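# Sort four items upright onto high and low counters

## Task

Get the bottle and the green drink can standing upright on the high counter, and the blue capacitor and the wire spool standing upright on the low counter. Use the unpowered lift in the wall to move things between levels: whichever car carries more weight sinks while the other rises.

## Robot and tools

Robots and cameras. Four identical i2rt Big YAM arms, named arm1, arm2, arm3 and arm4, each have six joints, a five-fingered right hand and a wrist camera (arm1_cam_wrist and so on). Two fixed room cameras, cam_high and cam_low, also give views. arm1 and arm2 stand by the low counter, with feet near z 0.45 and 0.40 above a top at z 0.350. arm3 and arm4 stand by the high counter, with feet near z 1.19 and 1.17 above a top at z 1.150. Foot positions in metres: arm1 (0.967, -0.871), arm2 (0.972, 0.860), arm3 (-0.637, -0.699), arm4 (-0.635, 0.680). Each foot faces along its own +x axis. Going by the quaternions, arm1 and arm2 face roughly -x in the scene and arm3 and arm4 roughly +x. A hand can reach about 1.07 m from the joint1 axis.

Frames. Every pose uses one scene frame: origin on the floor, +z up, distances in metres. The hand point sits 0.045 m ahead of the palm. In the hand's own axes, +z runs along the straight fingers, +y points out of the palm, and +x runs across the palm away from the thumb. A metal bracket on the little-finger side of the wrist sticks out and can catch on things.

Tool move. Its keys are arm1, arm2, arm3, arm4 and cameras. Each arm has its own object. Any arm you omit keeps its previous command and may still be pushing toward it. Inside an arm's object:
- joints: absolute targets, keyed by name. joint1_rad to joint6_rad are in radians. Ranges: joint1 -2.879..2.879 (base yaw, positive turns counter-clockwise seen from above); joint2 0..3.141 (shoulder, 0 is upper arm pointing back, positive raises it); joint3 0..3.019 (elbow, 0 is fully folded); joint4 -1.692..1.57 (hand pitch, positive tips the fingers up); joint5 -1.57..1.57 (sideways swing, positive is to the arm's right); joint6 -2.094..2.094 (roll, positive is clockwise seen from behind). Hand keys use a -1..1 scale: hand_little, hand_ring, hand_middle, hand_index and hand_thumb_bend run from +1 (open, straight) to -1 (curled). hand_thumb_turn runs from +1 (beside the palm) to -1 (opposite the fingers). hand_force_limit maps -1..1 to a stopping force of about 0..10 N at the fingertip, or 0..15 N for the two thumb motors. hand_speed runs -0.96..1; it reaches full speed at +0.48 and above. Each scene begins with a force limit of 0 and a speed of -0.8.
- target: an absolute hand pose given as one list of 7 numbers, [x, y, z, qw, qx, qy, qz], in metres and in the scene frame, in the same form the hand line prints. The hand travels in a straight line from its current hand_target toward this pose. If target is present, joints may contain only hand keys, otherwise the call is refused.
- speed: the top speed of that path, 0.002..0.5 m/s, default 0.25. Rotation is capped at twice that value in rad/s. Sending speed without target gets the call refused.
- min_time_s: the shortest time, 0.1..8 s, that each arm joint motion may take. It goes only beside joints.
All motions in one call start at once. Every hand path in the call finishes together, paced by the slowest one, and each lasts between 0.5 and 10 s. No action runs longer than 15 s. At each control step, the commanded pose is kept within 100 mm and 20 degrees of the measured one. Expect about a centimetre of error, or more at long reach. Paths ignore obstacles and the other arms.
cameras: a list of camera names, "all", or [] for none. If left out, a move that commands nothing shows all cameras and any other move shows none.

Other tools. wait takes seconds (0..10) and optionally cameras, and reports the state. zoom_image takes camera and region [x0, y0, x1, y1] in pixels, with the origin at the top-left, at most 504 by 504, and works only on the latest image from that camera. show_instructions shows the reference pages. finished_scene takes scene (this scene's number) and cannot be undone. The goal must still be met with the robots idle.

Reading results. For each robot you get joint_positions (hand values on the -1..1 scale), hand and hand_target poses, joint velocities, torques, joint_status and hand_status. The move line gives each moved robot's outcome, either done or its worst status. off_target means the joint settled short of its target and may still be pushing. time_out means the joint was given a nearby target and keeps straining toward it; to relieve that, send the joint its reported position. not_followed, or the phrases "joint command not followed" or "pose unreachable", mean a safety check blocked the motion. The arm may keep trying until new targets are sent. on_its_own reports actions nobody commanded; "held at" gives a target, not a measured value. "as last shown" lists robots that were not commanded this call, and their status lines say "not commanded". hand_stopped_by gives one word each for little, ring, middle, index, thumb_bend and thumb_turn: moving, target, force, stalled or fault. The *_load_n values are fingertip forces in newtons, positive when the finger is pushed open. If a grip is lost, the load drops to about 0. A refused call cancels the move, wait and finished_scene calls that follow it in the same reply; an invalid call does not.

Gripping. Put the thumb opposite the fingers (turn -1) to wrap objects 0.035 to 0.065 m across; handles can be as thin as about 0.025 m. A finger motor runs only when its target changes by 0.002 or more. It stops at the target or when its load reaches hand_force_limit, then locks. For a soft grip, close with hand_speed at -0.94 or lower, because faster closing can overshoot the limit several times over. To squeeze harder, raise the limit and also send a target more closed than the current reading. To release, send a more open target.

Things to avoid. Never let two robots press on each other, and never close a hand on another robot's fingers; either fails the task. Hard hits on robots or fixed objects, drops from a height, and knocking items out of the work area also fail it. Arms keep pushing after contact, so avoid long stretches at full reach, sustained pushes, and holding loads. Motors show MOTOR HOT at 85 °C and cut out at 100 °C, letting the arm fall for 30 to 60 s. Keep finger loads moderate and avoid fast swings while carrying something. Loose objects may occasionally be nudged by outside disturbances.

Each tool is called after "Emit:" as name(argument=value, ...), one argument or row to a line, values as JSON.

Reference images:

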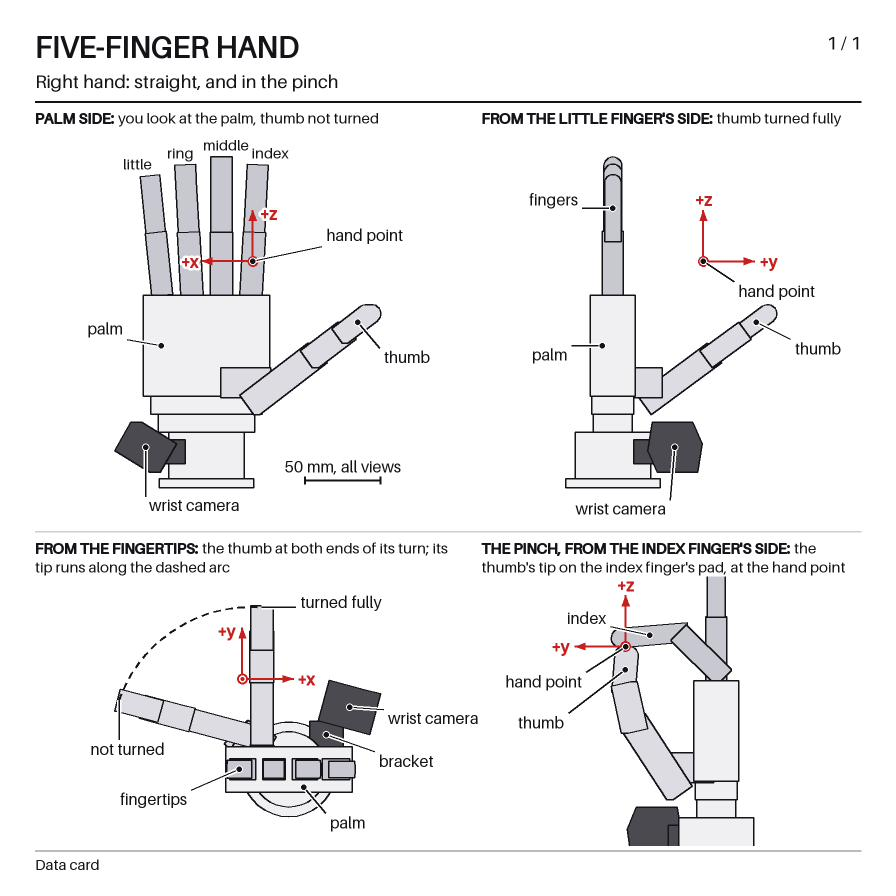

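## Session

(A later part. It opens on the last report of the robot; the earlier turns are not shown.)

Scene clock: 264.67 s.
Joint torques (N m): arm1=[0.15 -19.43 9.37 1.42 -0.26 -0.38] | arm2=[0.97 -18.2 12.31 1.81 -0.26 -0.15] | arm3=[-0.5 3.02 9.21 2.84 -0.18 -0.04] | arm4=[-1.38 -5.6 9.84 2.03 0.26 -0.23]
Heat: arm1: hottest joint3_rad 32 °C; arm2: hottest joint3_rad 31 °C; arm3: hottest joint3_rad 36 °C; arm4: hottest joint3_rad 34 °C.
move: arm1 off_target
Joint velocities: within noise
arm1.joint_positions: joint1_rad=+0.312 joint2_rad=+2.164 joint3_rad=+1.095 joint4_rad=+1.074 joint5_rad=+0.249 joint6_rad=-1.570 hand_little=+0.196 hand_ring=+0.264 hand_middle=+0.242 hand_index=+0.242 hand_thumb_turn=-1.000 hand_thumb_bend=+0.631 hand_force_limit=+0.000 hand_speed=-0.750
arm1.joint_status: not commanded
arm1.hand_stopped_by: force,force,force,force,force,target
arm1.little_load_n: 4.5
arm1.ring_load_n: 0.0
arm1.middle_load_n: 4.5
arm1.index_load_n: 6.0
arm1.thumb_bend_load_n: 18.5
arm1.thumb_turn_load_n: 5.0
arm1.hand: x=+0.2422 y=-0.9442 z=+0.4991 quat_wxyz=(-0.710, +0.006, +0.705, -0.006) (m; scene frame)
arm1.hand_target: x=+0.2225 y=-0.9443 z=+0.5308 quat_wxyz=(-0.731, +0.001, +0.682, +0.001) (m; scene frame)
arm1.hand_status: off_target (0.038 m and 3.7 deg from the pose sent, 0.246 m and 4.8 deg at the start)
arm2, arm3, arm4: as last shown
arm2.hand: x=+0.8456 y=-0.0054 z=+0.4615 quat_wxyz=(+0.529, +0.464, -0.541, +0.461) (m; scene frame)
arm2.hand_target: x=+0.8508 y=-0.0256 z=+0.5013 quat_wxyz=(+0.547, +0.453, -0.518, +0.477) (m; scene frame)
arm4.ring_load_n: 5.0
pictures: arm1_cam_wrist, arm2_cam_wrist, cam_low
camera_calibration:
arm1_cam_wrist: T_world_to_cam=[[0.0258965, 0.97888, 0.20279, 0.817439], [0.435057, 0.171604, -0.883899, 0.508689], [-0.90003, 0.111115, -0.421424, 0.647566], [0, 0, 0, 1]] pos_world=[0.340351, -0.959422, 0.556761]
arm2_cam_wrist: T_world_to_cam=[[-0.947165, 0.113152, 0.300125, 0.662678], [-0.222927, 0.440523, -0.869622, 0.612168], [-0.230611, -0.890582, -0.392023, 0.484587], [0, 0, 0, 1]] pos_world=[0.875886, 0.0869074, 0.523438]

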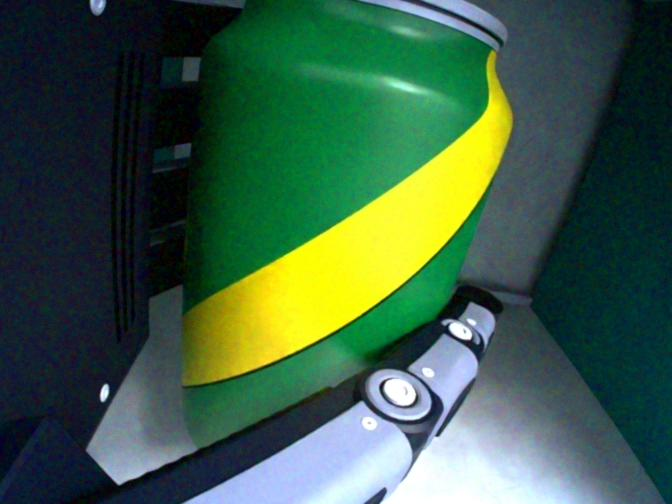

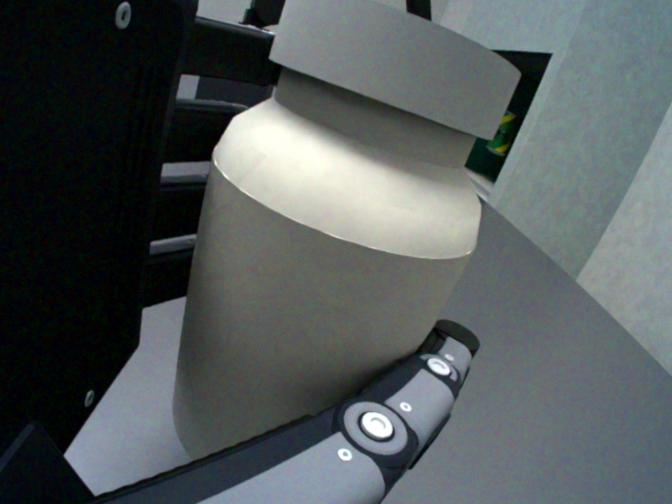

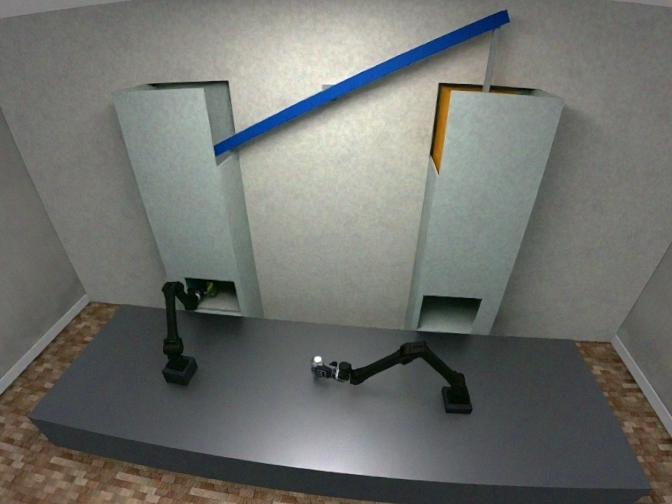

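Emit:
move(
  arm1={"target":[0.08,-0.945,0.52,-0.7314,0,0.682,0],"speed":0.15},
  arm2={"target":[0.85,-0.03,0.445,0.5467,0.4526,-0.5188,0.4769],"speed":0.08},
  cameras=["arm1_cam_wrist","arm2_cam_wrist"],
)

Emit:
move(
  arm1={"target":[0.08,-0.945,0.455,-0.7314,0,0.682,0],"speed":0.08},
  arm2={"target":[0.85,-0.03,0.43,0.5467,0.4526,-0.5188,0.4769],"speed":0.05},
  cameras=["arm1_cam_wrist","arm2_cam_wrist"],
)

Scene clock: 272.03 s.
Joint torques (N m): arm1=[0.09 -24.18 11.84 1.46 -0.23 -0.34] | arm2=[0.85 -18.37 11.41 3.11 -0.23 -0.16] | arm3=[-0.5 3.02 9.21 2.85 -0.18 -0.04] | arm4=[-1.44 -5.71 9.84 2.02 0.26 -0.24]
Heat: arm1: hottest joint3_rad 32 °C; arm2: hottest joint3_rad 32 °C; arm3: hottest joint3_rad 36 °C; arm4: hottest joint3_rad 35 °C.
move: arm1 off_target; arm2 off_target
Joint velocities: within noise
arm1.joint_positions: joint1_rad=+0.264 joint2_rad=+2.409 joint3_rad=+1.583 joint4_rad=+0.817 joint5_rad=+0.195 joint6_rad=-1.570 hand_little=+0.196 hand_ring=+0.264 hand_middle=+0.242 hand_index=+0.242 hand_thumb_turn=-1.000 hand_thumb_bend=+0.631 hand_force_limit=+0.000 hand_speed=-0.750
arm1.joint_status: not commanded
arm1.hand_stopped_by: force,force,force,force,force,target
arm1.little_load_n: 4.5
arm1.ring_load_n: 0.0
arm1.middle_load_n: 4.5
arm1.index_load_n: 6.5
arm1.thumb_bend_load_n: 18.5
arm1.thumb_turn_load_n: 5.0
arm1.hand: x=+0.1050 y=-0.9466 z=+0.4767 quat_wxyz=(-0.705, +0.003, +0.709, -0.007) (m; scene frame)
arm1.hand_target: x=+0.0845 y=-0.9449 z=+0.5214 quat_wxyz=(-0.732, -0.001, +0.682, -0.001) (m; scene frame)
arm1.hand_status: off_target (0.050 m and 4.4 deg from the pose sent, 0.164 m and 3.7 deg at the start)
arm2.joint_positions: joint1_rad=+1.478 joint2_rad=+2.419 joint3_rad=+1.595 joint4_rad=+0.787 joint5_rad=+0.088 joint6_rad=-1.562 hand_little=-0.081 hand_ring=+0.082 hand_middle=+0.127 hand_index=+0.153 hand_thumb_turn=-0.999 hand_thumb_bend=+0.571 hand_force_limit=+0.000 hand_speed=-0.750
arm2.joint_status: not commanded
arm2.hand_stopped_by: force,force,force,force,force,target
arm2.little_load_n: 7.0
arm2.ring_load_n: 4.5
arm2.middle_load_n: 0.5
arm2.index_load_n: 5.5
arm2.thumb_bend_load_n: 21.0
arm2.thumb_turn_load_n: 8.0
arm2.hand: x=+0.8455 y=-0.0056 z=+0.4073 quat_wxyz=(+0.524, +0.469, -0.546, +0.455) (m; scene frame)
arm2.hand_target: x=+0.8505 y=-0.0258 z=+0.4454 quat_wxyz=(+0.546, +0.453, -0.519, +0.476) (m; scene frame)
arm2.hand_status: off_target (0.045 m and 5.1 deg from the pose sent, 0.030 m and 3.9 deg at the start)
arm3, arm4: as last shown
arm3.thumb_turn_load_n: 0.5
arm4.ring_load_n: 5.5
pictures: arm1_cam_wrist, arm2_cam_wrist
camera_calibration:
arm1_cam_wrist: T_world_to_cam=[[0.0175147, 0.978412, 0.205921, 0.826834], [0.445664, 0.176722, -0.877584, 0.54967], [-0.895029, 0.107142, -0.432948, 0.516093], [0, 0, 0, 1]] pos_world=[0.202468, -0.961418, 0.53556]
arm2_cam_wrist: T_world_to_cam=[[-0.947085, 0.106742, 0.302715, 0.677679], [-0.223163, 0.458896, -0.860007, 0.561504], [-0.230714, -0.882055, -0.410793, 0.470971], [0, 0, 0, 1]] pos_world=[0.875786, 0.0854131, 0.471225]

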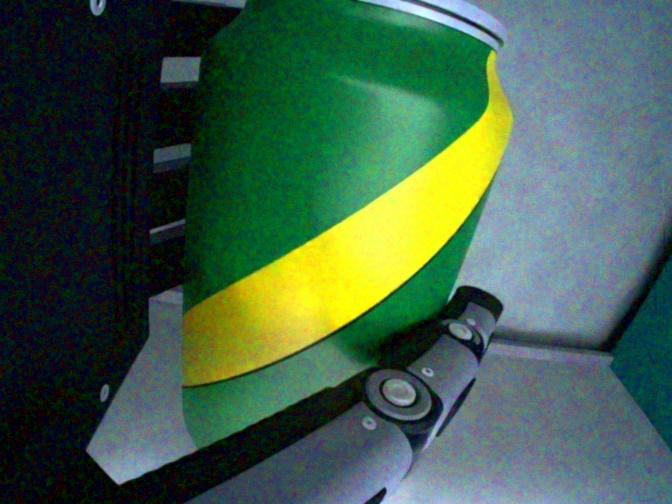

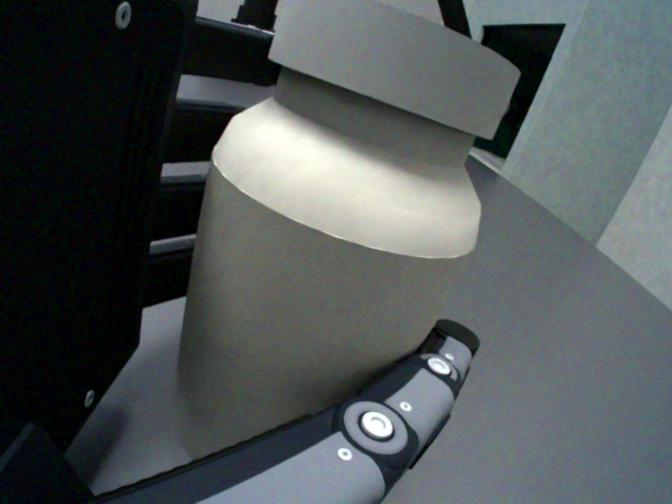

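Scene clock: 273.53 s.
Joint torques (N m): arm1=[0.03 -23.71 10.8 2.82 -0.16 -0.33] | arm2=[0.91 -17.38 10.85 2.85 -0.26 -0.14] | arm3=[-0.62 3.08 9.21 2.85 -0.19 -0.04] | arm4=[-1.44 -5.66 9.85 2.03 0.26 -0.24]
Heat: arm1: hottest joint3_rad 33 °C; arm2: hottest joint3_rad 32 °C; arm3: hottest joint3_rad 36 °C; arm4: hottest joint3_rad 35 °C.
move: arm1 off_target; arm2 off_target
Joint velocities: within noise
arm1.joint_positions: joint1_rad=+0.264 joint2_rad=+2.523 joint3_rad=+1.635 joint4_rad=+0.860 joint5_rad=+0.201 joint6_rad=-1.572 hand_little=+0.196 hand_ring=+0.264 hand_middle=+0.242 hand_index=+0.242 hand_thumb_turn=-1.000 hand_thumb_bend=+0.631 hand_force_limit=+0.000 hand_speed=-0.750
arm1.joint_status: not commanded
arm1.hand_stopped_by: force,force,force,force,force,target
arm1.little_load_n: 4.5
arm1.ring_load_n: 0.0
arm1.middle_load_n: 4.5
arm1.index_load_n: 6.5
arm1.thumb_bend_load_n: 18.5
arm1.thumb_turn_load_n: 4.5
arm1.hand: x=+0.1030 y=-0.9463 z=+0.4175 quat_wxyz=(-0.698, +0.003, +0.716, -0.003) (m; scene frame)
arm1.hand_target: x=+0.0841 y=-0.9435 z=+0.4553 quat_wxyz=(-0.731, +0.003, +0.683, +0.002) (m; scene frame)
arm1.hand_status: off_target (0.044 m and 5.5 deg from the pose sent, 0.033 m and 4.4 deg at the start)
arm2.joint_positions: joint1_rad=+1.478 joint2_rad=+2.440 joint3_rad=+1.618 joint4_rad=+0.812 joint5_rad=+0.094 joint6_rad=-1.562 hand_little=-0.081 hand_ring=+0.082 hand_middle=+0.127 hand_index=+0.153 hand_thumb_turn=-0.999 hand_thumb_bend=+0.571 hand_force_limit=+0.000 hand_speed=-0.750
arm2.joint_status: not commanded
arm2.hand_stopped_by: force,force,force,force,force,target
arm2.little_load_n: 8.0
arm2.ring_load_n: 4.5
arm2.middle_load_n: 0.5
arm2.index_load_n: 5.5
arm2.thumb_bend_load_n: 21.0
arm2.thumb_turn_load_n: 7.5
arm2.hand: x=+0.8441 y=-0.0107 z=+0.4074 quat_wxyz=(+0.532, +0.461, -0.541, +0.460) (m; scene frame)
arm2.hand_target: x=+0.8492 y=-0.0270 z=+0.4306 quat_wxyz=(+0.548, +0.451, -0.520, +0.475) (m; scene frame)
arm2.hand_status: off_target (0.030 m and 3.7 deg from the pose sent, 0.034 m and 5.1 deg at the start)
arm3, arm4: as last shown
arm3.middle_load_n: -0.5
arm3.thumb_turn_load_n: 0.0
arm4.ring_load_n: 5.0
arm4.thumb_turn_load_n: 8.0
pictures: arm1_cam_wrist, arm2_cam_wrist
camera_calibration:
arm1_cam_wrist: T_world_to_cam=[[0.0196223, 0.977144, 0.21167, 0.834982], [0.463584, 0.178685, -0.867849, 0.494632], [-0.885836, 0.115156, -0.449482, 0.502207], [0, 0, 0, 1]] pos_world=[0.199185, -0.962113, 0.478259]
arm2_cam_wrist: T_world_to_cam=[[-0.945893, 0.120428, 0.301303, 0.676495], [-0.22181, 0.437758, -0.871303, 0.566858], [-0.236827, -0.890991, -0.387361, 0.461751], [0, 0, 0, 1]] pos_world=[0.874981, 0.0818007, 0.468939]

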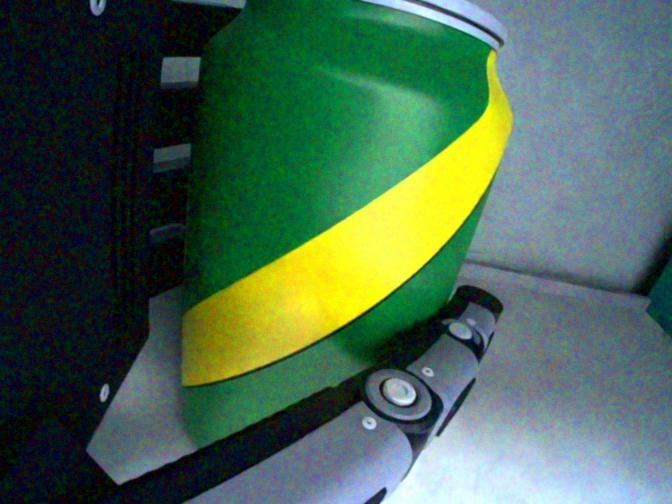

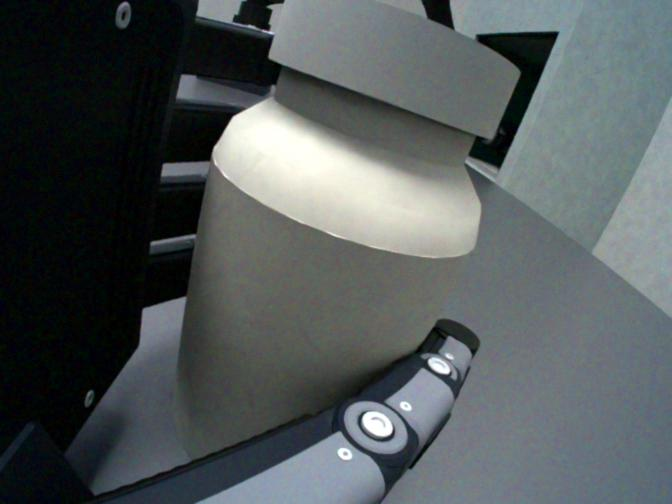

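Emit:
move(
  arm1={"target":[0.08,-0.945,0.43,-0.7314,0,0.682,0],"speed":0.05},
  arm2={"target":[0.85,-0.03,0.415,0.5467,0.4526,-0.5188,0.4769],"speed":0.05},
  cameras=["arm1_cam_wrist","arm2_cam_wrist"],
)

Scene clock: 277.87 s.
Joint torques (N m): arm1=[-0.15 -22.59 10.03 2.39 -0.41 -0.32] | arm2=[0.79 -16.73 10.17 2.62 -0.31 -0.11] | arm3=[-0.56 3.02 9.18 2.86 -0.18 -0.05] | arm4=[-1.38 -5.66 9.85 2.03 0.26 -0.24]
Heat: arm1: hottest joint3_rad 33 °C; arm2: hottest joint3_rad 33 °C; arm3: hottest joint3_rad 36 °C; arm4: hottest joint3_rad 35 °C.
move: arm1 off_target; arm2 off_target
Joint velocities: within noise
arm1.joint_positions: joint1_rad=+0.264 joint2_rad=+2.560 joint3_rad=+1.677 joint4_rad=+0.897 joint5_rad=+0.198 joint6_rad=-1.573 hand_little=+0.196 hand_ring=+0.264 hand_middle=+0.242 hand_index=+0.242 hand_thumb_turn=-1.000 hand_thumb_bend=+0.631 hand_force_limit=+0.000 hand_speed=-0.750
arm1.joint_status: not commanded
arm1.hand_stopped_by: force,force,force,force,force,target
arm1.little_load_n: 5.0
arm1.ring_load_n: 0.0
arm1.middle_load_n: 4.5
arm1.index_load_n: 5.5
arm1.thumb_bend_load_n: 18.5
arm1.thumb_turn_load_n: 3.5
arm1.hand: x=+0.0942 y=-0.9486 z=+0.4166 quat_wxyz=(-0.713, +0.005, +0.701, -0.006) (m; scene frame)
arm1.hand_target: x=+0.0815 y=-0.9450 z=+0.4306 quat_wxyz=(-0.731, +0.000, +0.682, +0.000) (m; scene frame)
arm1.hand_status: off_target (0.020 m and 3.2 deg from the pose sent, 0.026 m and 5.5 deg at the start)
arm2.joint_positions: joint1_rad=+1.478 joint2_rad=+2.461 joint3_rad=+1.641 joint4_rad=+0.835 joint5_rad=+0.089 joint6_rad=-1.564 hand_little=-0.081 hand_ring=+0.082 hand_middle=+0.127 hand_index=+0.153 hand_thumb_turn=-0.999 hand_thumb_bend=+0.571 hand_force_limit=+0.000 hand_speed=-0.750
arm2.joint_status: not commanded
arm2.hand_stopped_by: force,force,force,force,force,target
arm2.little_load_n: 8.5
arm2.ring_load_n: 5.0
arm2.middle_load_n: 0.5
arm2.index_load_n: 5.0
arm2.thumb_bend_load_n: 21.5
arm2.thumb_turn_load_n: 7.0
arm2.hand: x=+0.8445 y=-0.0164 z=+0.4077 quat_wxyz=(+0.537, +0.457, -0.533, +0.468) (m; scene frame)
arm2.hand_target: x=+0.8502 y=-0.0288 z=+0.4153 quat_wxyz=(+0.546, +0.452, -0.519, +0.477) (m; scene frame)
arm2.hand_status: off_target (0.016 m and 2.3 deg from the pose sent, 0.022 m and 3.7 deg at the start)
arm3, arm4: as last shown
arm3.middle_load_n: 0.0
arm4.ring_load_n: 5.5
arm4.thumb_turn_load_n: 8.5
pictures: arm1_cam_wrist, arm2_cam_wrist
camera_calibration:
arm1_cam_wrist: T_world_to_cam=[[0.0257298, 0.978624, 0.204044, 0.841571], [0.426831, 0.173816, -0.88747, 0.505291], [-0.903965, 0.109927, -0.413235, 0.475871], [0, 0, 0, 1]] pos_world=[0.192843, -0.96372, 0.47336]
arm2_cam_wrist: T_world_to_cam=[[-0.945542, 0.123623, 0.301111, 0.677438], [-0.226425, 0.414772, -0.881304, 0.577397], [-0.233842, -0.901488, -0.364193, 0.444746], [0, 0, 0, 1]] pos_world=[0.875283, 0.0776983, 0.466852]

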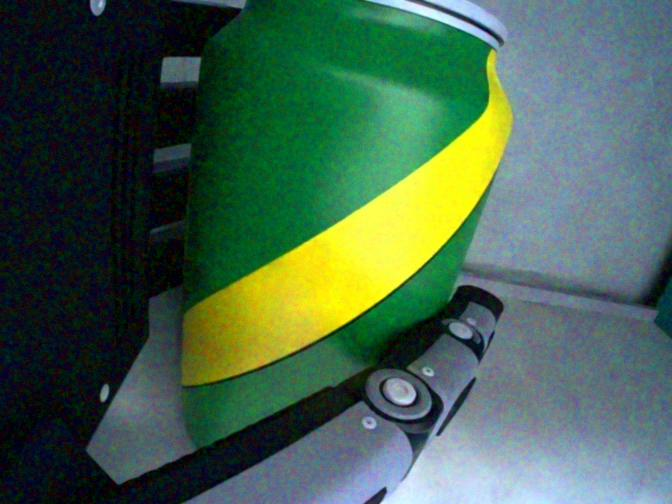

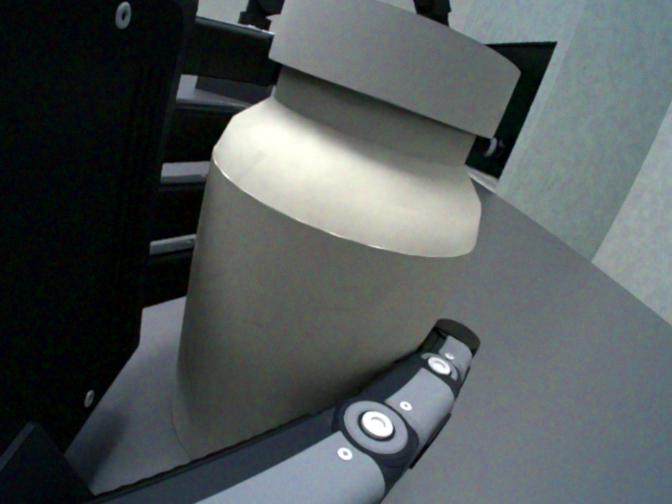

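Emit:
move(
  arm1={"joints":{"hand_speed":-0.4,"hand_little":1,"hand_ring":1,"hand_middle":1,"hand_index":1,"hand_thumb_bend":1}},
  arm2={"joints":{"hand_speed":-0.4,"hand_little":1,"hand_ring":1,"hand_middle":1,"hand_index":1,"hand_thumb_bend":1}},
)

Emit:
move(
  arm1={"target":[0.24,-0.947,0.425,-0.715,0,0.699,0],"speed":0.1},
  arm2={"target":[0.872,0.13,0.42,0.54,0.46,-0.528,0.47],"speed":0.1},
  cameras=["arm1_cam_wrist","arm2_cam_wrist"],
)

Scene clock: 289.83 s.
Joint torques (N m): arm1=[0.15 -22.53 9.16 2.18 -0.27 -0.26] | arm2=[0.67 -18.37 10.09 2.56 -0.26 -0.11] | arm3=[-0.56 3.02 9.18 2.85 -0.19 -0.04] | arm4=[-1.38 -5.66 9.84 2.03 0.26 -0.23]
Heat: arm1: hottest joint3_rad 35 °C; arm2: hottest joint3_rad 35 °C; arm3: hottest joint3_rad 36 °C; arm4: hottest joint3_rad 36 °C.
move: arm1 done; arm2 done
Joint velocities: within noise
arm1.joint_positions: joint1_rad=+0.262 joint2_rad=+2.561 joint3_rad=+1.691 joint4_rad=+0.902 joint5_rad=+0.195 joint6_rad=-1.578 hand_little=+1.000 hand_ring=+1.000 hand_middle=+1.000 hand_index=+1.000 hand_thumb_turn=-1.000 hand_thumb_bend=+1.000 hand_force_limit=+0.000 hand_speed=-0.400
arm1.joint_status: all done
arm1.hand_stopped_by: target,target,target,target,target,target
arm1.little_load_n: 0.0
arm1.ring_load_n: 0.0
arm1.middle_load_n: 0.0
arm1.index_load_n: 0.0
arm1.thumb_bend_load_n: 0.0
arm1.thumb_turn_load_n: 0.5
arm1.hand: x=+0.0897 y=-0.9485 z=+0.4241 quat_wxyz=(-0.719, +0.004, +0.695, -0.006) (m; scene frame)
arm1.hand_target: x=+0.0815 y=-0.9449 z=+0.4306 quat_wxyz=(-0.731, +0.000, +0.682, +0.000) (m; scene frame)
arm1.hand_status: not commanded
arm2.joint_positions: joint1_rad=+1.478 joint2_rad=+2.481 joint3_rad=+1.641 joint4_rad=+0.835 joint5_rad=+0.082 joint6_rad=-1.564 hand_little=+1.000 hand_ring=+1.000 hand_middle=+1.000 hand_index=+1.000 hand_thumb_turn=-1.000 hand_thumb_bend=+1.000 hand_force_limit=+0.000 hand_speed=-0.400
arm2.joint_status: all done
arm2.hand_stopped_by: target,target,target,target,target,target
arm2.little_load_n: 0.0
arm2.ring_load_n: 0.0
arm2.middle_load_n: 0.0
arm2.index_load_n: 0.0
arm2.thumb_bend_load_n: 0.0
arm2.thumb_turn_load_n: 0.0
arm2.hand: x=+0.8461 y=-0.0146 z=+0.3910 quat_wxyz=(+0.531, +0.464, -0.536, +0.465) (m; scene frame)
arm2.hand_target: x=+0.8513 y=-0.0293 z=+0.4152 quat_wxyz=(+0.545, +0.454, -0.518, +0.479) (m; scene frame)
arm2.hand_status: not commanded
arm3, arm4: as last shown
pictures: none

Scene clock: 292.10 s.
Joint torques (N m): arm1=[1.14 -21.19 3.84 2.19 0.13 -0.18] | arm2=[0.91 -17.14 4.27 2.91 -0.05 -0.1] | arm3=[-0.56 3.02 9.21 2.86 -0.18 -0.05] | arm4=[-1.38 -5.66 9.85 2.03 0.26 -0.23]
Heat: arm1: hottest joint3_rad 35 °C; arm2: hottest joint3_rad 35 °C; arm3: hottest joint3_rad 36 °C; arm4: hottest joint3_rad 36 °C.
move: arm1 off_target; arm2 off_target
Joint velocities: within noise
arm1.joint_positions: joint1_rad=+0.308 joint2_rad=+2.378 joint3_rad=+1.161 joint4_rad=+1.201 joint5_rad=+0.241 joint6_rad=-1.578 hand_little=+1.000 hand_ring=+1.000 hand_middle=+1.000 hand_index=+1.000 hand_thumb_turn=-1.000 hand_thumb_bend=+1.000 hand_force_limit=+0.000 hand_speed=-0.400
arm1.joint_status: not commanded
arm1.hand_stopped_by: target,target,target,target,target,target
arm1.little_load_n: 0.0
arm1.ring_load_n: 0.0
arm1.middle_load_n: 0.0
arm1.index_load_n: 0.0
arm1.thumb_bend_load_n: 0.0
arm1.thumb_turn_load_n: 0.5
arm1.hand: x=+0.2409 y=-0.9438 z=+0.4076 quat_wxyz=(-0.702, +0.000, +0.712, -0.002) (m; scene frame)
arm1.hand_target: x=+0.2396 y=-0.9479 z=+0.4249 quat_wxyz=(-0.715, -0.002, +0.699, -0.002) (m; scene frame)
arm1.hand_status: off_target (0.018 m and 2.1 deg from the pose sent, 0.150 m and 1.0 deg at the start)
arm2.joint_positions: joint1_rad=+1.500 joint2_rad=+2.256 joint3_rad=+1.105 joint4_rad=+1.121 joint5_rad=+0.111 joint6_rad=-1.564 hand_little=+1.000 hand_ring=+1.000 hand_middle=+1.000 hand_index=+1.000 hand_thumb_turn=-1.000 hand_thumb_bend=+1.000 hand_force_limit=+0.000 hand_speed=-0.400
arm2.joint_status: not commanded
arm2.hand_stopped_by: target,target,target,target,target,target
arm2.little_load_n: 0.0
arm2.ring_load_n: 0.0
arm2.middle_load_n: 0.0
arm2.index_load_n: 0.0
arm2.thumb_bend_load_n: 0.0
arm2.thumb_turn_load_n: 0.0
arm2.hand: x=+0.8653 y=+0.1339 z=+0.3913 quat_wxyz=(+0.526, +0.468, -0.544, +0.456) (m; scene frame)
arm2.hand_target: x=+0.8716 y=+0.1299 z=+0.4196 quat_wxyz=(+0.539, +0.459, -0.527, +0.469) (m; scene frame)
arm2.hand_status: off_target (0.030 m and 3.0 deg from the pose sent, 0.150 m and 1.6 deg at the start)
arm3.joint_positions: joint1_rad=-0.042 joint2_rad=+0.232 joint3_rad=+0.327 joint4_rad=-0.115 joint5_rad=-0.132 joint6_rad=-1.566 hand_little=+1.000 hand_ring=+1.000 hand_middle=+1.000 hand_index=+1.000 hand_thumb_turn=+1.000 hand_thumb_bend=+1.000 hand_force_limit=+0.000 hand_speed=-0.800
arm3.joint_status: not commanded
arm3.hand_stopped_by: target,target,target,target,target,target
arm3.little_load_n: 0.0
arm3.ring_load_n: 0.0
arm3.middle_load_n: 0.0
arm3.index_load_n: 0.0
arm3.thumb_bend_load_n: 0.0
arm3.thumb_turn_load_n: 0.0
arm3.hand: x=-0.3217 y=-0.7778 z=+1.4761 quat_wxyz=(-0.006, +0.713, -0.006, +0.701) (m; scene frame)
arm3.hand_target: x=-0.3193 y=-0.7803 z=+1.4792 quat_wxyz=(+0.000, +0.707, -0.003, +0.707) (m; scene frame)
arm3.hand_status: not commanded
arm4: as last shown
arm4.index_load_n: 1.0
pictures: arm1_cam_wrist, arm2_cam_wrist
camera_calibration:
arm1_cam_wrist: T_world_to_cam=[[0.0179416, 0.97631, 0.215632, 0.829906], [0.452309, 0.184411, -0.872588, 0.431649], [-0.891681, 0.113188, -0.438285, 0.614573], [0, 0, 0, 1]] pos_world=[0.337875, -0.959408, 0.467056]
arm2_cam_wrist: T_world_to_cam=[[-0.946193, 0.109627, 0.304469, 0.684495], [-0.225043, 0.453193, -0.862538, 0.491528], [-0.232541, -0.884646, -0.404137, 0.591317], [0, 0, 0, 1]] pos_world=[0.895784, 0.22531, 0.454527]

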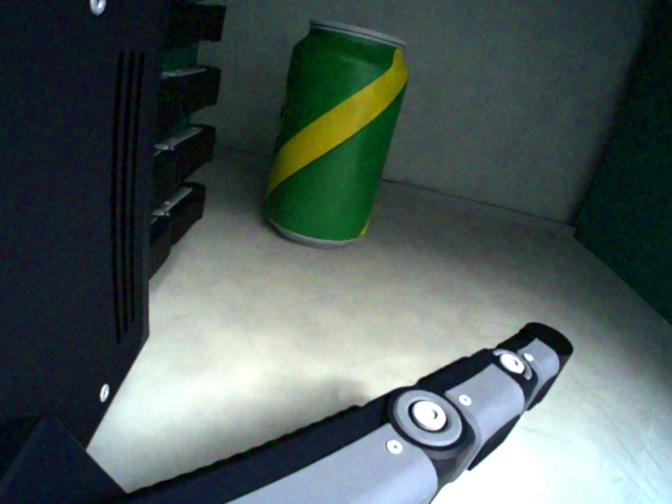

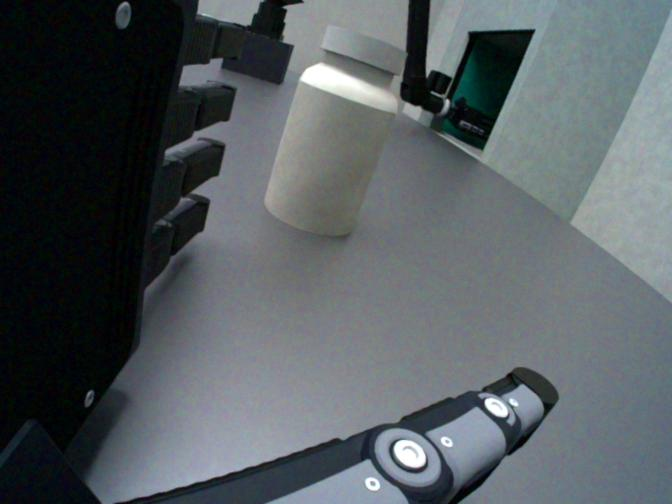

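Emit:
move(
  arm1={"target":[0.55,-0.90,0.50,-0.707,0,0.707,0],"speed":0.25},
  arm2={"target":[0.91,0.42,0.60,0.54,0.46,-0.528,0.47],"speed":0.25},
)

Emit:
move(
  arm1={"joints":{"joint1_rad":-1.37,"joint5_rad":0.1},"min_time_s":2.5},
)

Emit:
move(
  arm1={"target":[0.8775,-0.178,0.415,-0.5327,0.465,0.5327,0.465],"speed":0.25},
  cameras=["arm1_cam_wrist","cam_low","cam_high"],
)

Scene clock: 302.87 s.
Joint torques (N m): arm1=[1.26 -10.17 0.61 2.11 0.16 0.11] | arm2=[1.08 -4.54 6.72 1.4 -0.04 -0.12] | arm3=[-0.5 3.08 9.2 2.84 -0.18 -0.05] | arm4=[-1.38 -5.66 9.84 2.02 0.25 -0.23]
Heat: arm1: hottest joint2_rad 34 °C; arm2: hottest joint3_rad 33 °C; arm3: hottest joint3_rad 36 °C; arm4: hottest joint3_rad 36 °C.
move: arm1 off_target; arm2 done
Joint velocities: within noise
arm1.joint_positions: joint1_rad=+0.443 joint2_rad=+1.878 joint3_rad=+0.230 joint4_rad=+1.551 joint5_rad=+0.390 joint6_rad=-1.578 hand_little=+1.000 hand_ring=+1.000 hand_middle=+1.000 hand_index=+1.000 hand_thumb_turn=-1.000 hand_thumb_bend=+1.000 hand_force_limit=+0.000 hand_speed=-0.400
arm1.joint_status: not commanded
arm1.hand_stopped_by: target,target,target,target,target,target
arm1.little_load_n: 0.0
arm1.ring_load_n: 0.0
arm1.middle_load_n: 0.0
arm1.index_load_n: 0.0
arm1.thumb_bend_load_n: 0.0
arm1.thumb_turn_load_n: 0.0
arm1.hand: x=+0.5492 y=-0.8967 z=+0.4929 quat_wxyz=(-0.675, -0.007, +0.737, +0.014) (m; scene frame)
arm1.hand_target: x=+0.5497 y=-0.8999 z=+0.5008 quat_wxyz=(-0.686, +0.002, +0.728, +0.003) (m; scene frame)
arm1.hand_status: off_target (0.008 m and 5.3 deg from the pose sent, 0.326 m and 0.8 deg at the start; a joint's target at an end of its range on 43 of 73 steps)
arm2.joint_positions: joint1_rad=+1.621 joint2_rad=+1.132 joint3_rad=+0.315 joint4_rad=+0.833 joint5_rad=+0.234 joint6_rad=-1.567 hand_little=+1.000 hand_ring=+1.000 hand_middle=+1.000 hand_index=+1.000 hand_thumb_turn=-1.000 hand_thumb_bend=+1.000 hand_force_limit=+0.000 hand_speed=-0.400
arm2.joint_status: not commanded
arm2.hand_stopped_by: target,target,target,target,target,target
arm2.little_load_n: 0.0
arm2.ring_load_n: 0.0
arm2.middle_load_n: 0.0
arm2.index_load_n: 0.0
arm2.thumb_bend_load_n: 0.0
arm2.thumb_turn_load_n: 0.0
arm2.hand: x=+0.9059 y=+0.4192 z=+0.5950 quat_wxyz=(+0.538, +0.456, -0.533, +0.467) (m; scene frame)
arm2.hand_target: x=+0.9095 y=+0.4201 z=+0.6000 quat_wxyz=(+0.540, +0.459, -0.527, +0.468) (m; scene frame)
arm2.hand_status: done (0.007 m and 0.8 deg from the pose sent, 0.357 m and 3.0 deg at the start)
arm3: as last shown
arm4.joint_positions: joint1_rad=+0.606 joint2_rad=+0.814 joint3_rad=+0.397 joint4_rad=+0.342 joint5_rad=+0.258 joint6_rad=-1.562 hand_little=+0.150 hand_ring=+0.105 hand_middle=+0.128 hand_index=+0.172 hand_thumb_turn=-0.999 hand_thumb_bend=+0.583 hand_force_limit=+0.000 hand_speed=-0.750
arm4.joint_status: not commanded
arm4.hand_stopped_by: force,force,force,force,force,target
arm4.little_load_n: 0.0
arm4.ring_load_n: 5.5
arm4.middle_load_n: 7.5
arm4.index_load_n: 0.5
arm4.thumb_bend_load_n: 16.5
arm4.thumb_turn_load_n: 8.5
arm4.hand: x=-0.2530 y=+0.8497 z=+1.4142 quat_wxyz=(-0.138, +0.715, +0.156, +0.667) (m; scene frame)
arm4.hand_target: x=-0.2508 y=+0.8473 z=+1.4491 quat_wxyz=(-0.144, +0.693, +0.145, +0.692) (m; scene frame)
arm4.hand_status: not commanded
pictures: none

Scene clock: 305.93 s.
Joint torques (N m): arm1=[-0.09 -10.23 0.5 2.17 -0.25 0.11] | arm2=[1.08 -4.66 6.8 1.47 -0.04 -0.11] | arm3=[-0.56 3.02 9.18 2.84 -0.18 -0.04] | arm4=[-1.44 -5.66 9.85 2.02 0.26 -0.24]
Heat: arm1: hottest joint2_rad 33 °C; arm2: hottest joint3_rad 33 °C; arm3: hottest joint3_rad 36 °C; arm4: hottest joint3_rad 36 °C.
move: arm1 done
Joint velocities: within noise
arm1.joint_positions: joint1_rad=-1.364 joint2_rad=+1.878 joint3_rad=+0.230 joint4_rad=+1.551 joint5_rad=+0.105 joint6_rad=-1.578 hand_little=+1.000 hand_ring=+1.000 hand_middle=+1.000 hand_index=+1.000 hand_thumb_turn=-1.000 hand_thumb_bend=+1.000 hand_force_limit=+0.000 hand_speed=-0.400
arm1.joint_status: all done
arm1.hand_stopped_by: target,target,target,target,target,target
arm1.little_load_n: 0.0
arm1.ring_load_n: 0.0
arm1.middle_load_n: 0.0
arm1.index_load_n: 0.0
arm1.thumb_bend_load_n: 0.0
arm1.thumb_turn_load_n: 0.5
arm1.hand: x=+0.9864 y=-0.4347 z=+0.4821 quat_wxyz=(-0.477, +0.513, +0.541, +0.466) (m; scene frame)
arm1.hand_target: x=+0.9875 y=-0.4343 z=+0.4907 quat_wxyz=(-0.490, +0.512, +0.528, +0.468) (m; scene frame)
arm1.hand_status: not commanded
arm2, arm3, arm4: as last shown
arm2.thumb_turn_load_n: 0.5
arm2.hand_target: x=+0.9095 y=+0.4201 z=+0.6001 quat_wxyz=(+0.540, +0.459, -0.527, +0.468) (m; scene frame)
arm4.thumb_bend_load_n: 16.0
pictures: none

Scene clock: 307.93 s.
Joint torques (N m): arm1=[0.85 -16.15 5.35 0.84 -0.26 -0.07] | arm2=[1.03 -4.54 6.74 1.52 -0.05 -0.12] | arm3=[-0.62 2.96 9.21 2.84 -0.19 -0.04] | arm4=[-1.38 -5.66 9.85 2.03 0.26 -0.24]
Heat: arm1: hottest joint2_rad 33 °C; arm2: hottest joint3_rad 33 °C; arm3: hottest joint3_rad 36 °C; arm4: hottest joint3_rad 37 °C.
move: arm1 off_target
Joint velocities: within noise
arm1.joint_positions: joint1_rad=-1.266 joint2_rad=+2.286 joint3_rad=+0.996 joint4_rad=+1.321 joint5_rad=+0.117 joint6_rad=-1.578 hand_little=+1.000 hand_ring=+1.000 hand_middle=+1.000 hand_index=+1.000 hand_thumb_turn=-1.000 hand_thumb_bend=+1.000 hand_force_limit=+0.000 hand_speed=-0.400
arm1.joint_status: not commanded
arm1.hand_stopped_by: target,target,target,target,target,target
arm1.little_load_n: 0.0
arm1.ring_load_n: 0.0
arm1.middle_load_n: 0.0
arm1.index_load_n: 0.0
arm1.thumb_bend_load_n: 0.0
arm1.thumb_turn_load_n: 0.0
arm1.hand: x=+0.8838 y=-0.1830 z=+0.4266 quat_wxyz=(-0.535, +0.464, +0.526, +0.472) (m; scene frame)
arm1.hand_target: x=+0.8778 y=-0.1785 z=+0.4155 quat_wxyz=(-0.532, +0.465, +0.532, +0.466) (m; scene frame)
arm1.hand_status: off_target (0.014 m and 1.1 deg from the pose sent, 0.287 m and 8.5 deg at the start)
arm2, arm3, arm4: as last shown
arm2.index_load_n: -0.5
arm2.thumb_turn_load_n: 0.0
arm4.thumb_bend_load_n: 16.5
pictures: arm1_cam_wrist, cam_high, cam_low
camera_calibration:
arm1_cam_wrist: T_world_to_cam=[[0.971525, 0.0933996, 0.21775, -0.933729], [0.236891, -0.400858, -0.884984, 0.105713], [0.00462967, 0.911367, -0.411569, 0.452606], [0, 0, 0, 1]] pos_world=[0.880004, -0.282904, 0.483153]

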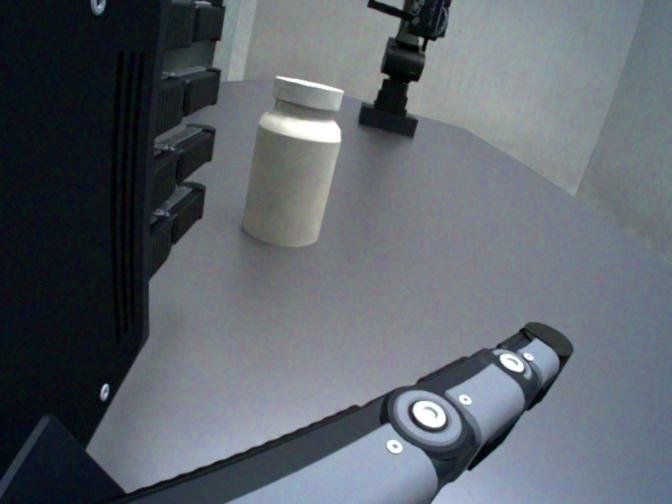

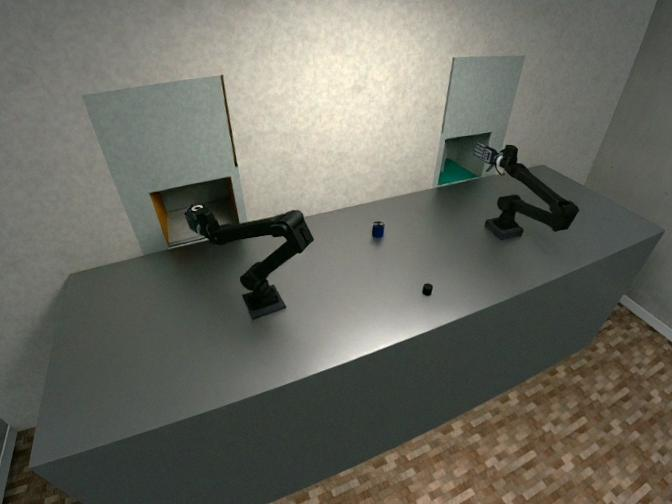

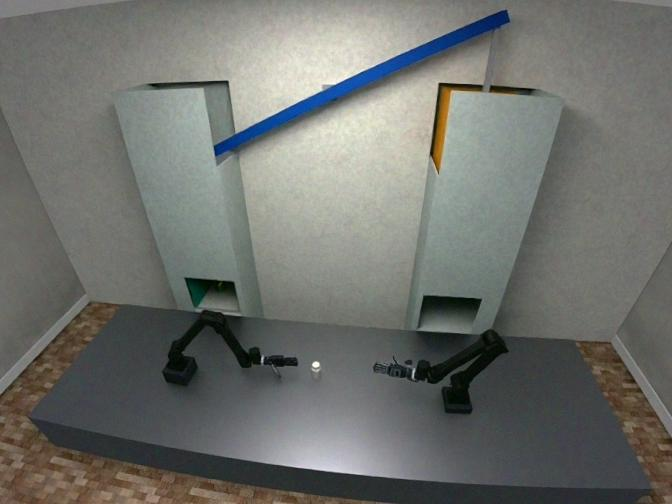

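Emit:
move(
  arm1={"target":[0.847,-0.075,0.40,-0.5302,0.4679,0.5302,0.4679],"speed":0.15},
  cameras=["arm1_cam_wrist"],
)

Scene clock: 316.23 s.
Joint torques (N m): arm1=[0.97 -19.49 7.45 0.84 0.13 -0.06] | arm2=[1.14 -4.48 6.75 1.47 -0.05 -0.11] | arm3=[-0.67 3.02 9.18 2.85 -0.18 -0.04] | arm4=[-1.38 -5.66 9.84 2.02 0.26 -0.23]
Heat: arm1: hottest joint2_rad 33 °C; arm2: hottest joint2_rad 32 °C; arm3: hottest joint3_rad 36 °C; arm4: hottest joint3_rad 37 °C.
move: arm1 off_target
Joint velocities: within noise
arm1.joint_positions: joint1_rad=-1.257 joint2_rad=+2.426 joint3_rad=+1.352 joint4_rad=+1.098 joint5_rad=+0.126 joint6_rad=-1.578 hand_little=+1.000 hand_ring=+1.000 hand_middle=+1.000 hand_index=+1.000 hand_thumb_turn=-1.000 hand_thumb_bend=+1.000 hand_force_limit=+0.000 hand_speed=-0.400
arm1.joint_status: not commanded
arm1.hand_stopped_by: target,target,target,target,target,target
arm1.little_load_n: 0.0
arm1.ring_load_n: 0.0
arm1.middle_load_n: 0.0
arm1.index_load_n: 0.0
arm1.thumb_bend_load_n: 0.0
arm1.thumb_turn_load_n: 0.0
arm1.hand: x=+0.8532 y=-0.0808 z=+0.4108 quat_wxyz=(-0.533, +0.466, +0.527, +0.470) (m; scene frame)
arm1.hand_target: x=+0.8469 y=-0.0757 z=+0.4002 quat_wxyz=(-0.531, +0.467, +0.531, +0.468) (m; scene frame)
arm1.hand_status: off_target (0.014 m and 0.6 deg from the pose sent, 0.117 m and 0.9 deg at the start)
arm2, arm3, arm4: as last shown
arm2.ring_load_n: -0.5
arm2.index_load_n: 0.0
arm3.little_load_n: 0.5
arm4.thumb_bend_load_n: 16.0
arm4.thumb_turn_load_n: 8.0
pictures: arm1_cam_wrist
camera_calibration:
arm1_cam_wrist: T_world_to_cam=[[0.971277, 0.0943097, 0.218464, -0.910136], [0.237887, -0.406211, -0.882271, 0.137578], [0.00553579, 0.9089, -0.416978, 0.354309], [0, 0, 0, 1]] pos_world=[0.849305, -0.18031, 0.467953]

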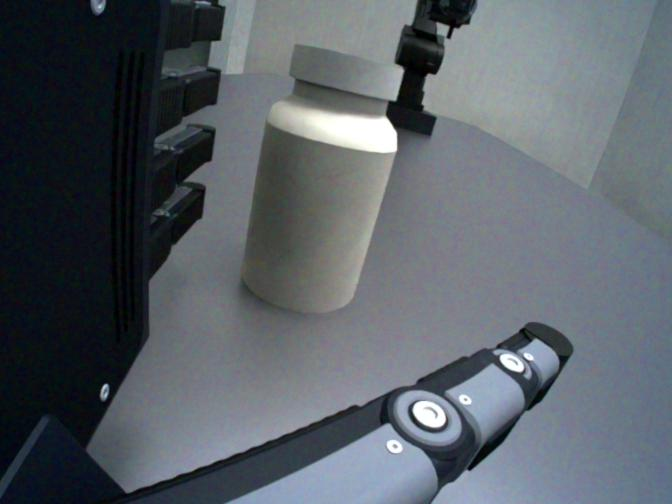

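Emit:
move(
  arm1={"target":[0.8355,0.0205,0.40,-0.5302,0.4679,0.5302,0.4679],"speed":0.12},
  cameras=["arm1_cam_wrist"],
)

Emit:
move(
  arm1={"joints":{"hand_speed":-0.8,"hand_little":-1,"hand_ring":-1,"hand_middle":-1,"hand_index":-1,"hand_thumb_bend":-1}},
  cameras=["arm1_cam_wrist"],
)

Scene clock: 323.10 s.
Joint torques (N m): arm1=[-0.21 -22.12 9.4 0.84 -0.26 -0.06] | arm2=[1.14 -4.42 6.78 1.48 -0.06 -0.12] | arm3=[-0.5 3.08 9.24 2.86 -0.19 -0.05] | arm4=[-1.38 -5.6 9.84 2.03 0.26 -0.23]
Heat: arm1: hottest joint2_rad 34 °C; arm2: hottest joint3_rad 32 °C; arm3: hottest joint3_rad 36 °C; arm4: hottest joint3_rad 37 °C.
move: arm1 off_target
Joint velocities: within noise
arm1.joint_positions: joint1_rad=-1.260 joint2_rad=+2.566 joint3_rad=+1.718 joint4_rad=+0.867 joint5_rad=+0.120 joint6_rad=-1.578 hand_little=+1.000 hand_ring=+1.000 hand_middle=+1.000 hand_index=+1.000 hand_thumb_turn=-1.000 hand_thumb_bend=+1.000 hand_force_limit=+0.000 hand_speed=-0.400
arm1.joint_status: not commanded
arm1.hand_stopped_by: target,target,target,target,target,target
arm1.little_load_n: 0.0
arm1.ring_load_n: 0.0
arm1.middle_load_n: 0.0
arm1.index_load_n: 0.0
arm1.thumb_bend_load_n: 0.0
arm1.thumb_turn_load_n: 0.5
arm1.hand: x=+0.8309 y=+0.0114 z=+0.4091 quat_wxyz=(-0.532, +0.466, +0.530, +0.468) (m; scene frame)
arm1.hand_target: x=+0.8360 y=+0.0192 z=+0.3999 quat_wxyz=(-0.529, +0.469, +0.530, +0.468) (m; scene frame)
arm1.hand_status: off_target (0.014 m and 0.3 deg from the pose sent, 0.103 m and 0.6 deg at the start)
arm2, arm3, arm4: as last shown
arm2.ring_load_n: 0.0
arm3.little_load_n: 0.0
arm3.thumb_bend_load_n: 0.5
arm4.thumb_turn_load_n: 8.5
pictures: arm1_cam_wrist
camera_calibration:
arm1_cam_wrist: T_world_to_cam=[[0.970597, 0.0989671, 0.219423, -0.896729], [0.24069, -0.410587, -0.879481, 0.175406], [0.00305267, 0.906435, -0.422335, 0.274244], [0, 0, 0, 1]] pos_world=[0.827307, -0.0878184, 0.466852]

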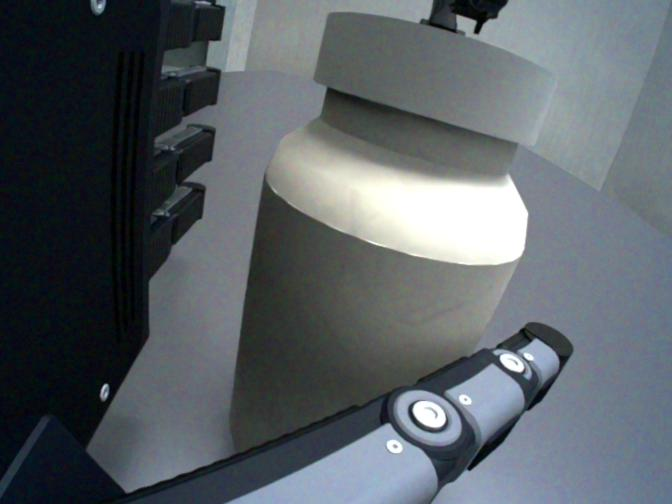

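Scene clock: 330.33 s.
Joint torques (N m): arm1=[-0.09 -22.07 9.35 0.87 -0.26 -0.07] | arm2=[1.08 -4.6 6.76 1.51 -0.05 -0.11] | arm3=[-0.5 3.02 9.2 2.85 -0.18 -0.05] | arm4=[-1.44 -5.66 9.84 2.03 0.26 -0.23]
Heat: arm1: hottest joint2_rad 35 °C; arm2: hottest joint3_rad 32 °C; arm3: hottest joint3_rad 36 °C; arm4: hottest joint3_rad 37 °C.
move: arm1 off_target
Joint velocities: within noise
arm1.joint_positions: joint1_rad=-1.263 joint2_rad=+2.566 joint3_rad=+1.720 joint4_rad=+0.867 joint5_rad=+0.125 joint6_rad=-1.573 hand_little=+0.023 hand_ring=+0.153 hand_middle=+0.171 hand_index=+0.189 hand_thumb_turn=-1.000 hand_thumb_bend=+0.581 hand_force_limit=+0.000 hand_speed=-0.800
arm1.joint_status: hand_little off_target (ended at +0.023, target -1.000); hand_ring off_target (ended at +0.153, target -1.000); hand_middle off_target (ended at +0.171, target -1.000); hand_index off_target (ended at +0.189, target -1.000); hand_thumb_bend off_target (ended at +0.581, target -1.000); the others done
arm1.hand_stopped_by: force,force,force,force,force,target
arm1.little_load_n: 4.5
arm1.ring_load_n: 2.5
arm1.middle_load_n: 2.5
arm1.index_load_n: 2.5
arm1.thumb_bend_load_n: 13.0
arm1.thumb_turn_load_n: 4.5
arm1.hand: x=+0.8339 y=+0.0123 z=+0.4100 quat_wxyz=(-0.532, +0.469, +0.526, +0.469) (m; scene frame)
arm1.hand_target: x=+0.8367 y=+0.0190 z=+0.3997 quat_wxyz=(-0.530, +0.471, +0.528, +0.468) (m; scene frame)
arm1.hand_status: not commanded
arm2, arm3, arm4: as last shown
arm3.thumb_bend_load_n: 0.0
arm4.thumb_turn_load_n: 8.0
pictures: arm1_cam_wrist
camera_calibration:
arm1_cam_wrist: T_world_to_cam=[[0.972388, 0.0915754, 0.214652, -0.899282], [0.233249, -0.410963, -0.881308, 0.182751], [0.00750771, 0.907041, -0.420975, 0.269523], [0, 0, 0, 1]] pos_world=[0.829801, -0.0870132, 0.467555]

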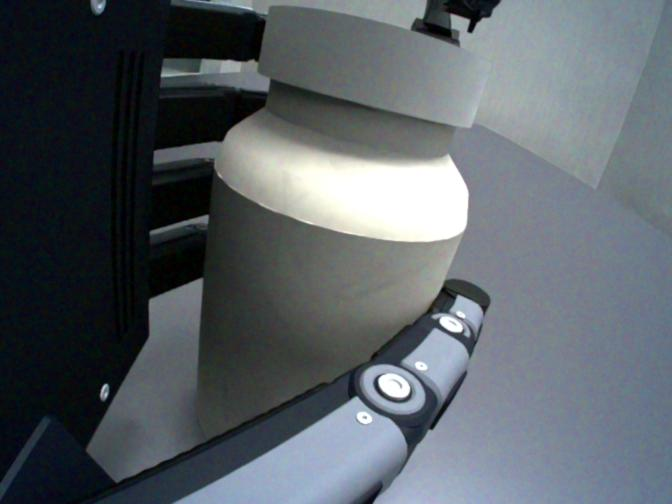

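Emit:
move(
  arm1={"target":[0.838,0.012,0.475,-0.5461,0.4482,0.5142,0.4808],"speed":0.12},
)

Emit:
move(
  arm1={"target":[0.9115,-0.455,0.66,-0.5461,0.4482,0.5142,0.4808],"speed":0.25},
  cameras=["arm1_cam_wrist"],
)

Scene clock: 341.83 s.
Joint torques (N m): arm1=[-0.32 -26.34 6.97 1.76 -0.26 -0.23] | arm2=[1.08 -4.54 6.71 1.44 -0.05 -0.13] | arm3=[-0.56 3.02 9.2 2.85 -0.18 -0.04] | arm4=[-1.38 -5.66 9.84 2.03 0.26 -0.23]
Heat: arm1: hottest joint2_rad 36 °C; arm2: hottest joint3_rad 31 °C; arm3: hottest joint3_rad 36 °C; arm4: hottest joint3_rad 38 °C.
move: arm1 off_target
Joint velocities: within noise
arm1.joint_positions: joint1_rad=-1.263 joint2_rad=+2.486 joint3_rad=+1.659 joint4_rad=+0.867 joint5_rad=+0.109 joint6_rad=-1.572 hand_little=+0.023 hand_ring=+0.153 hand_middle=+0.171 hand_index=+0.189 hand_thumb_turn=-1.000 hand_thumb_bend=+0.581 hand_force_limit=+0.000 hand_speed=-0.800
arm1.joint_status: not commanded
arm1.hand_stopped_by: force,force,force,force,force,target
arm1.little_load_n: 3.5
arm1.ring_load_n: 2.0
arm1.middle_load_n: 3.0
arm1.index_load_n: 3.0
arm1.thumb_bend_load_n: 13.0
arm1.thumb_turn_load_n: 5.0
arm1.hand: x=+0.8329 y=+0.0063 z=+0.4476 quat_wxyz=(-0.541, +0.461, +0.524, +0.469) (m; scene frame)
arm1.hand_target: x=+0.8380 y=+0.0119 z=+0.4748 quat_wxyz=(-0.548, +0.450, +0.515, +0.482) (m; scene frame)
arm1.hand_status: off_target (0.028 m and 2.4 deg from the pose sent, 0.065 m and 3.4 deg at the start)
arm2, arm3, arm4: as last shown
arm4.thumb_turn_load_n: 8.5
pictures: none

Scene clock: 344.93 s.
Joint torques (N m): arm1=[1.03 -5.25 7.39 1.01 0.1 -0.3] | arm2=[0.97 -4.54 6.82 1.48 -0.04 -0.12] | arm3=[-0.56 3.08 9.2 2.84 -0.19 -0.04] | arm4=[-1.38 -5.71 9.84 2.03 0.26 -0.23]
Heat: arm1: hottest joint2_rad 36 °C; arm2: hottest joint3_rad 31 °C; arm3: hottest joint3_rad 36 °C; arm4: hottest joint3_rad 38 °C.
move: arm1 done
Joint velocities: within noise
arm1.joint_positions: joint1_rad=-1.108 joint2_rad=+1.046 joint3_rad=+0.237 joint4_rad=+0.874 joint5_rad=+0.270 joint6_rad=-1.579 hand_little=+0.023 hand_ring=+0.153 hand_middle=+0.171 hand_index=+0.189 hand_thumb_turn=-1.000 hand_thumb_bend=+0.581 hand_force_limit=+0.000 hand_speed=-0.800
arm1.joint_status: not commanded
arm1.hand_stopped_by: force,force,force,force,force,target
arm1.little_load_n: 4.0
arm1.ring_load_n: 2.0
arm1.middle_load_n: 2.5
arm1.index_load_n: 3.0
arm1.thumb_bend_load_n: 13.0
arm1.thumb_turn_load_n: 5.0
arm1.hand: x=+0.9140 y=-0.4552 z=+0.6499 quat_wxyz=(-0.547, +0.459, +0.515, +0.475) (m; scene frame)
arm1.hand_target: x=+0.9117 y=-0.4549 z=+0.6600 quat_wxyz=(-0.547, +0.449, +0.516, +0.482) (m; scene frame)
arm1.hand_status: done (0.010 m and 1.4 deg from the pose sent, 0.514 m and 2.4 deg at the start)
arm2, arm4: as last shown
arm2.thumb_turn_load_n: 0.5
arm3.joint_positions: joint1_rad=-0.042 joint2_rad=+0.232 joint3_rad=+0.327 joint4_rad=-0.115 joint5_rad=-0.132 joint6_rad=-1.566 hand_little=+1.000 hand_ring=+1.000 hand_middle=+1.000 hand_index=+1.000 hand_thumb_turn=+1.000 hand_thumb_bend=+1.000 hand_force_limit=+0.000 hand_speed=-0.800
arm3.joint_status: not commanded
arm3.hand_stopped_by: target,target,target,target,target,target
arm3.little_load_n: 0.0
arm3.ring_load_n: 0.0
arm3.middle_load_n: 0.0
arm3.index_load_n: 0.0
arm3.thumb_bend_load_n: 0.0
arm3.thumb_turn_load_n: 0.0
arm3.hand: x=-0.3217 y=-0.7778 z=+1.4761 quat_wxyz=(-0.006, +0.713, -0.006, +0.701) (m; scene frame)
arm3.hand_target: x=-0.3193 y=-0.7803 z=+1.4792 quat_wxyz=(+0.000, +0.707, -0.003, +0.707) (m; scene frame)
arm3.hand_status: not commanded
pictures: arm1_cam_wrist
camera_calibration:
arm1_cam_wrist: T_world_to_cam=[[0.974588, 0.0910172, 0.204678, -0.981729], [0.223929, -0.372411, -0.900647, 0.222087], [-0.00574983, 0.923594, -0.383329, 0.789131], [0, 0, 0, 1]] pos_world=[0.911587, -0.556774, 0.703458]

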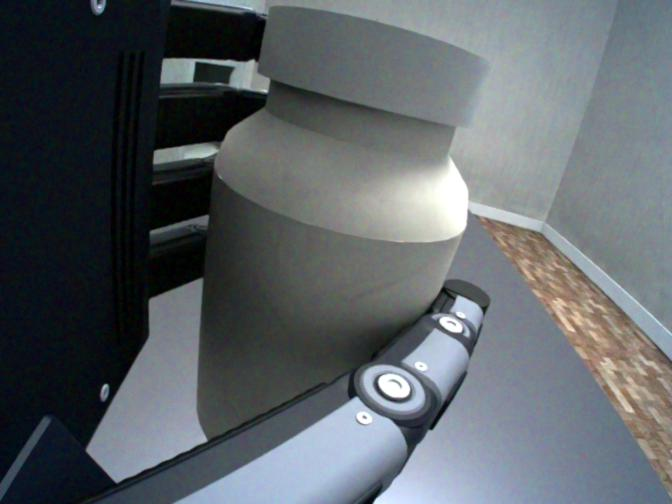

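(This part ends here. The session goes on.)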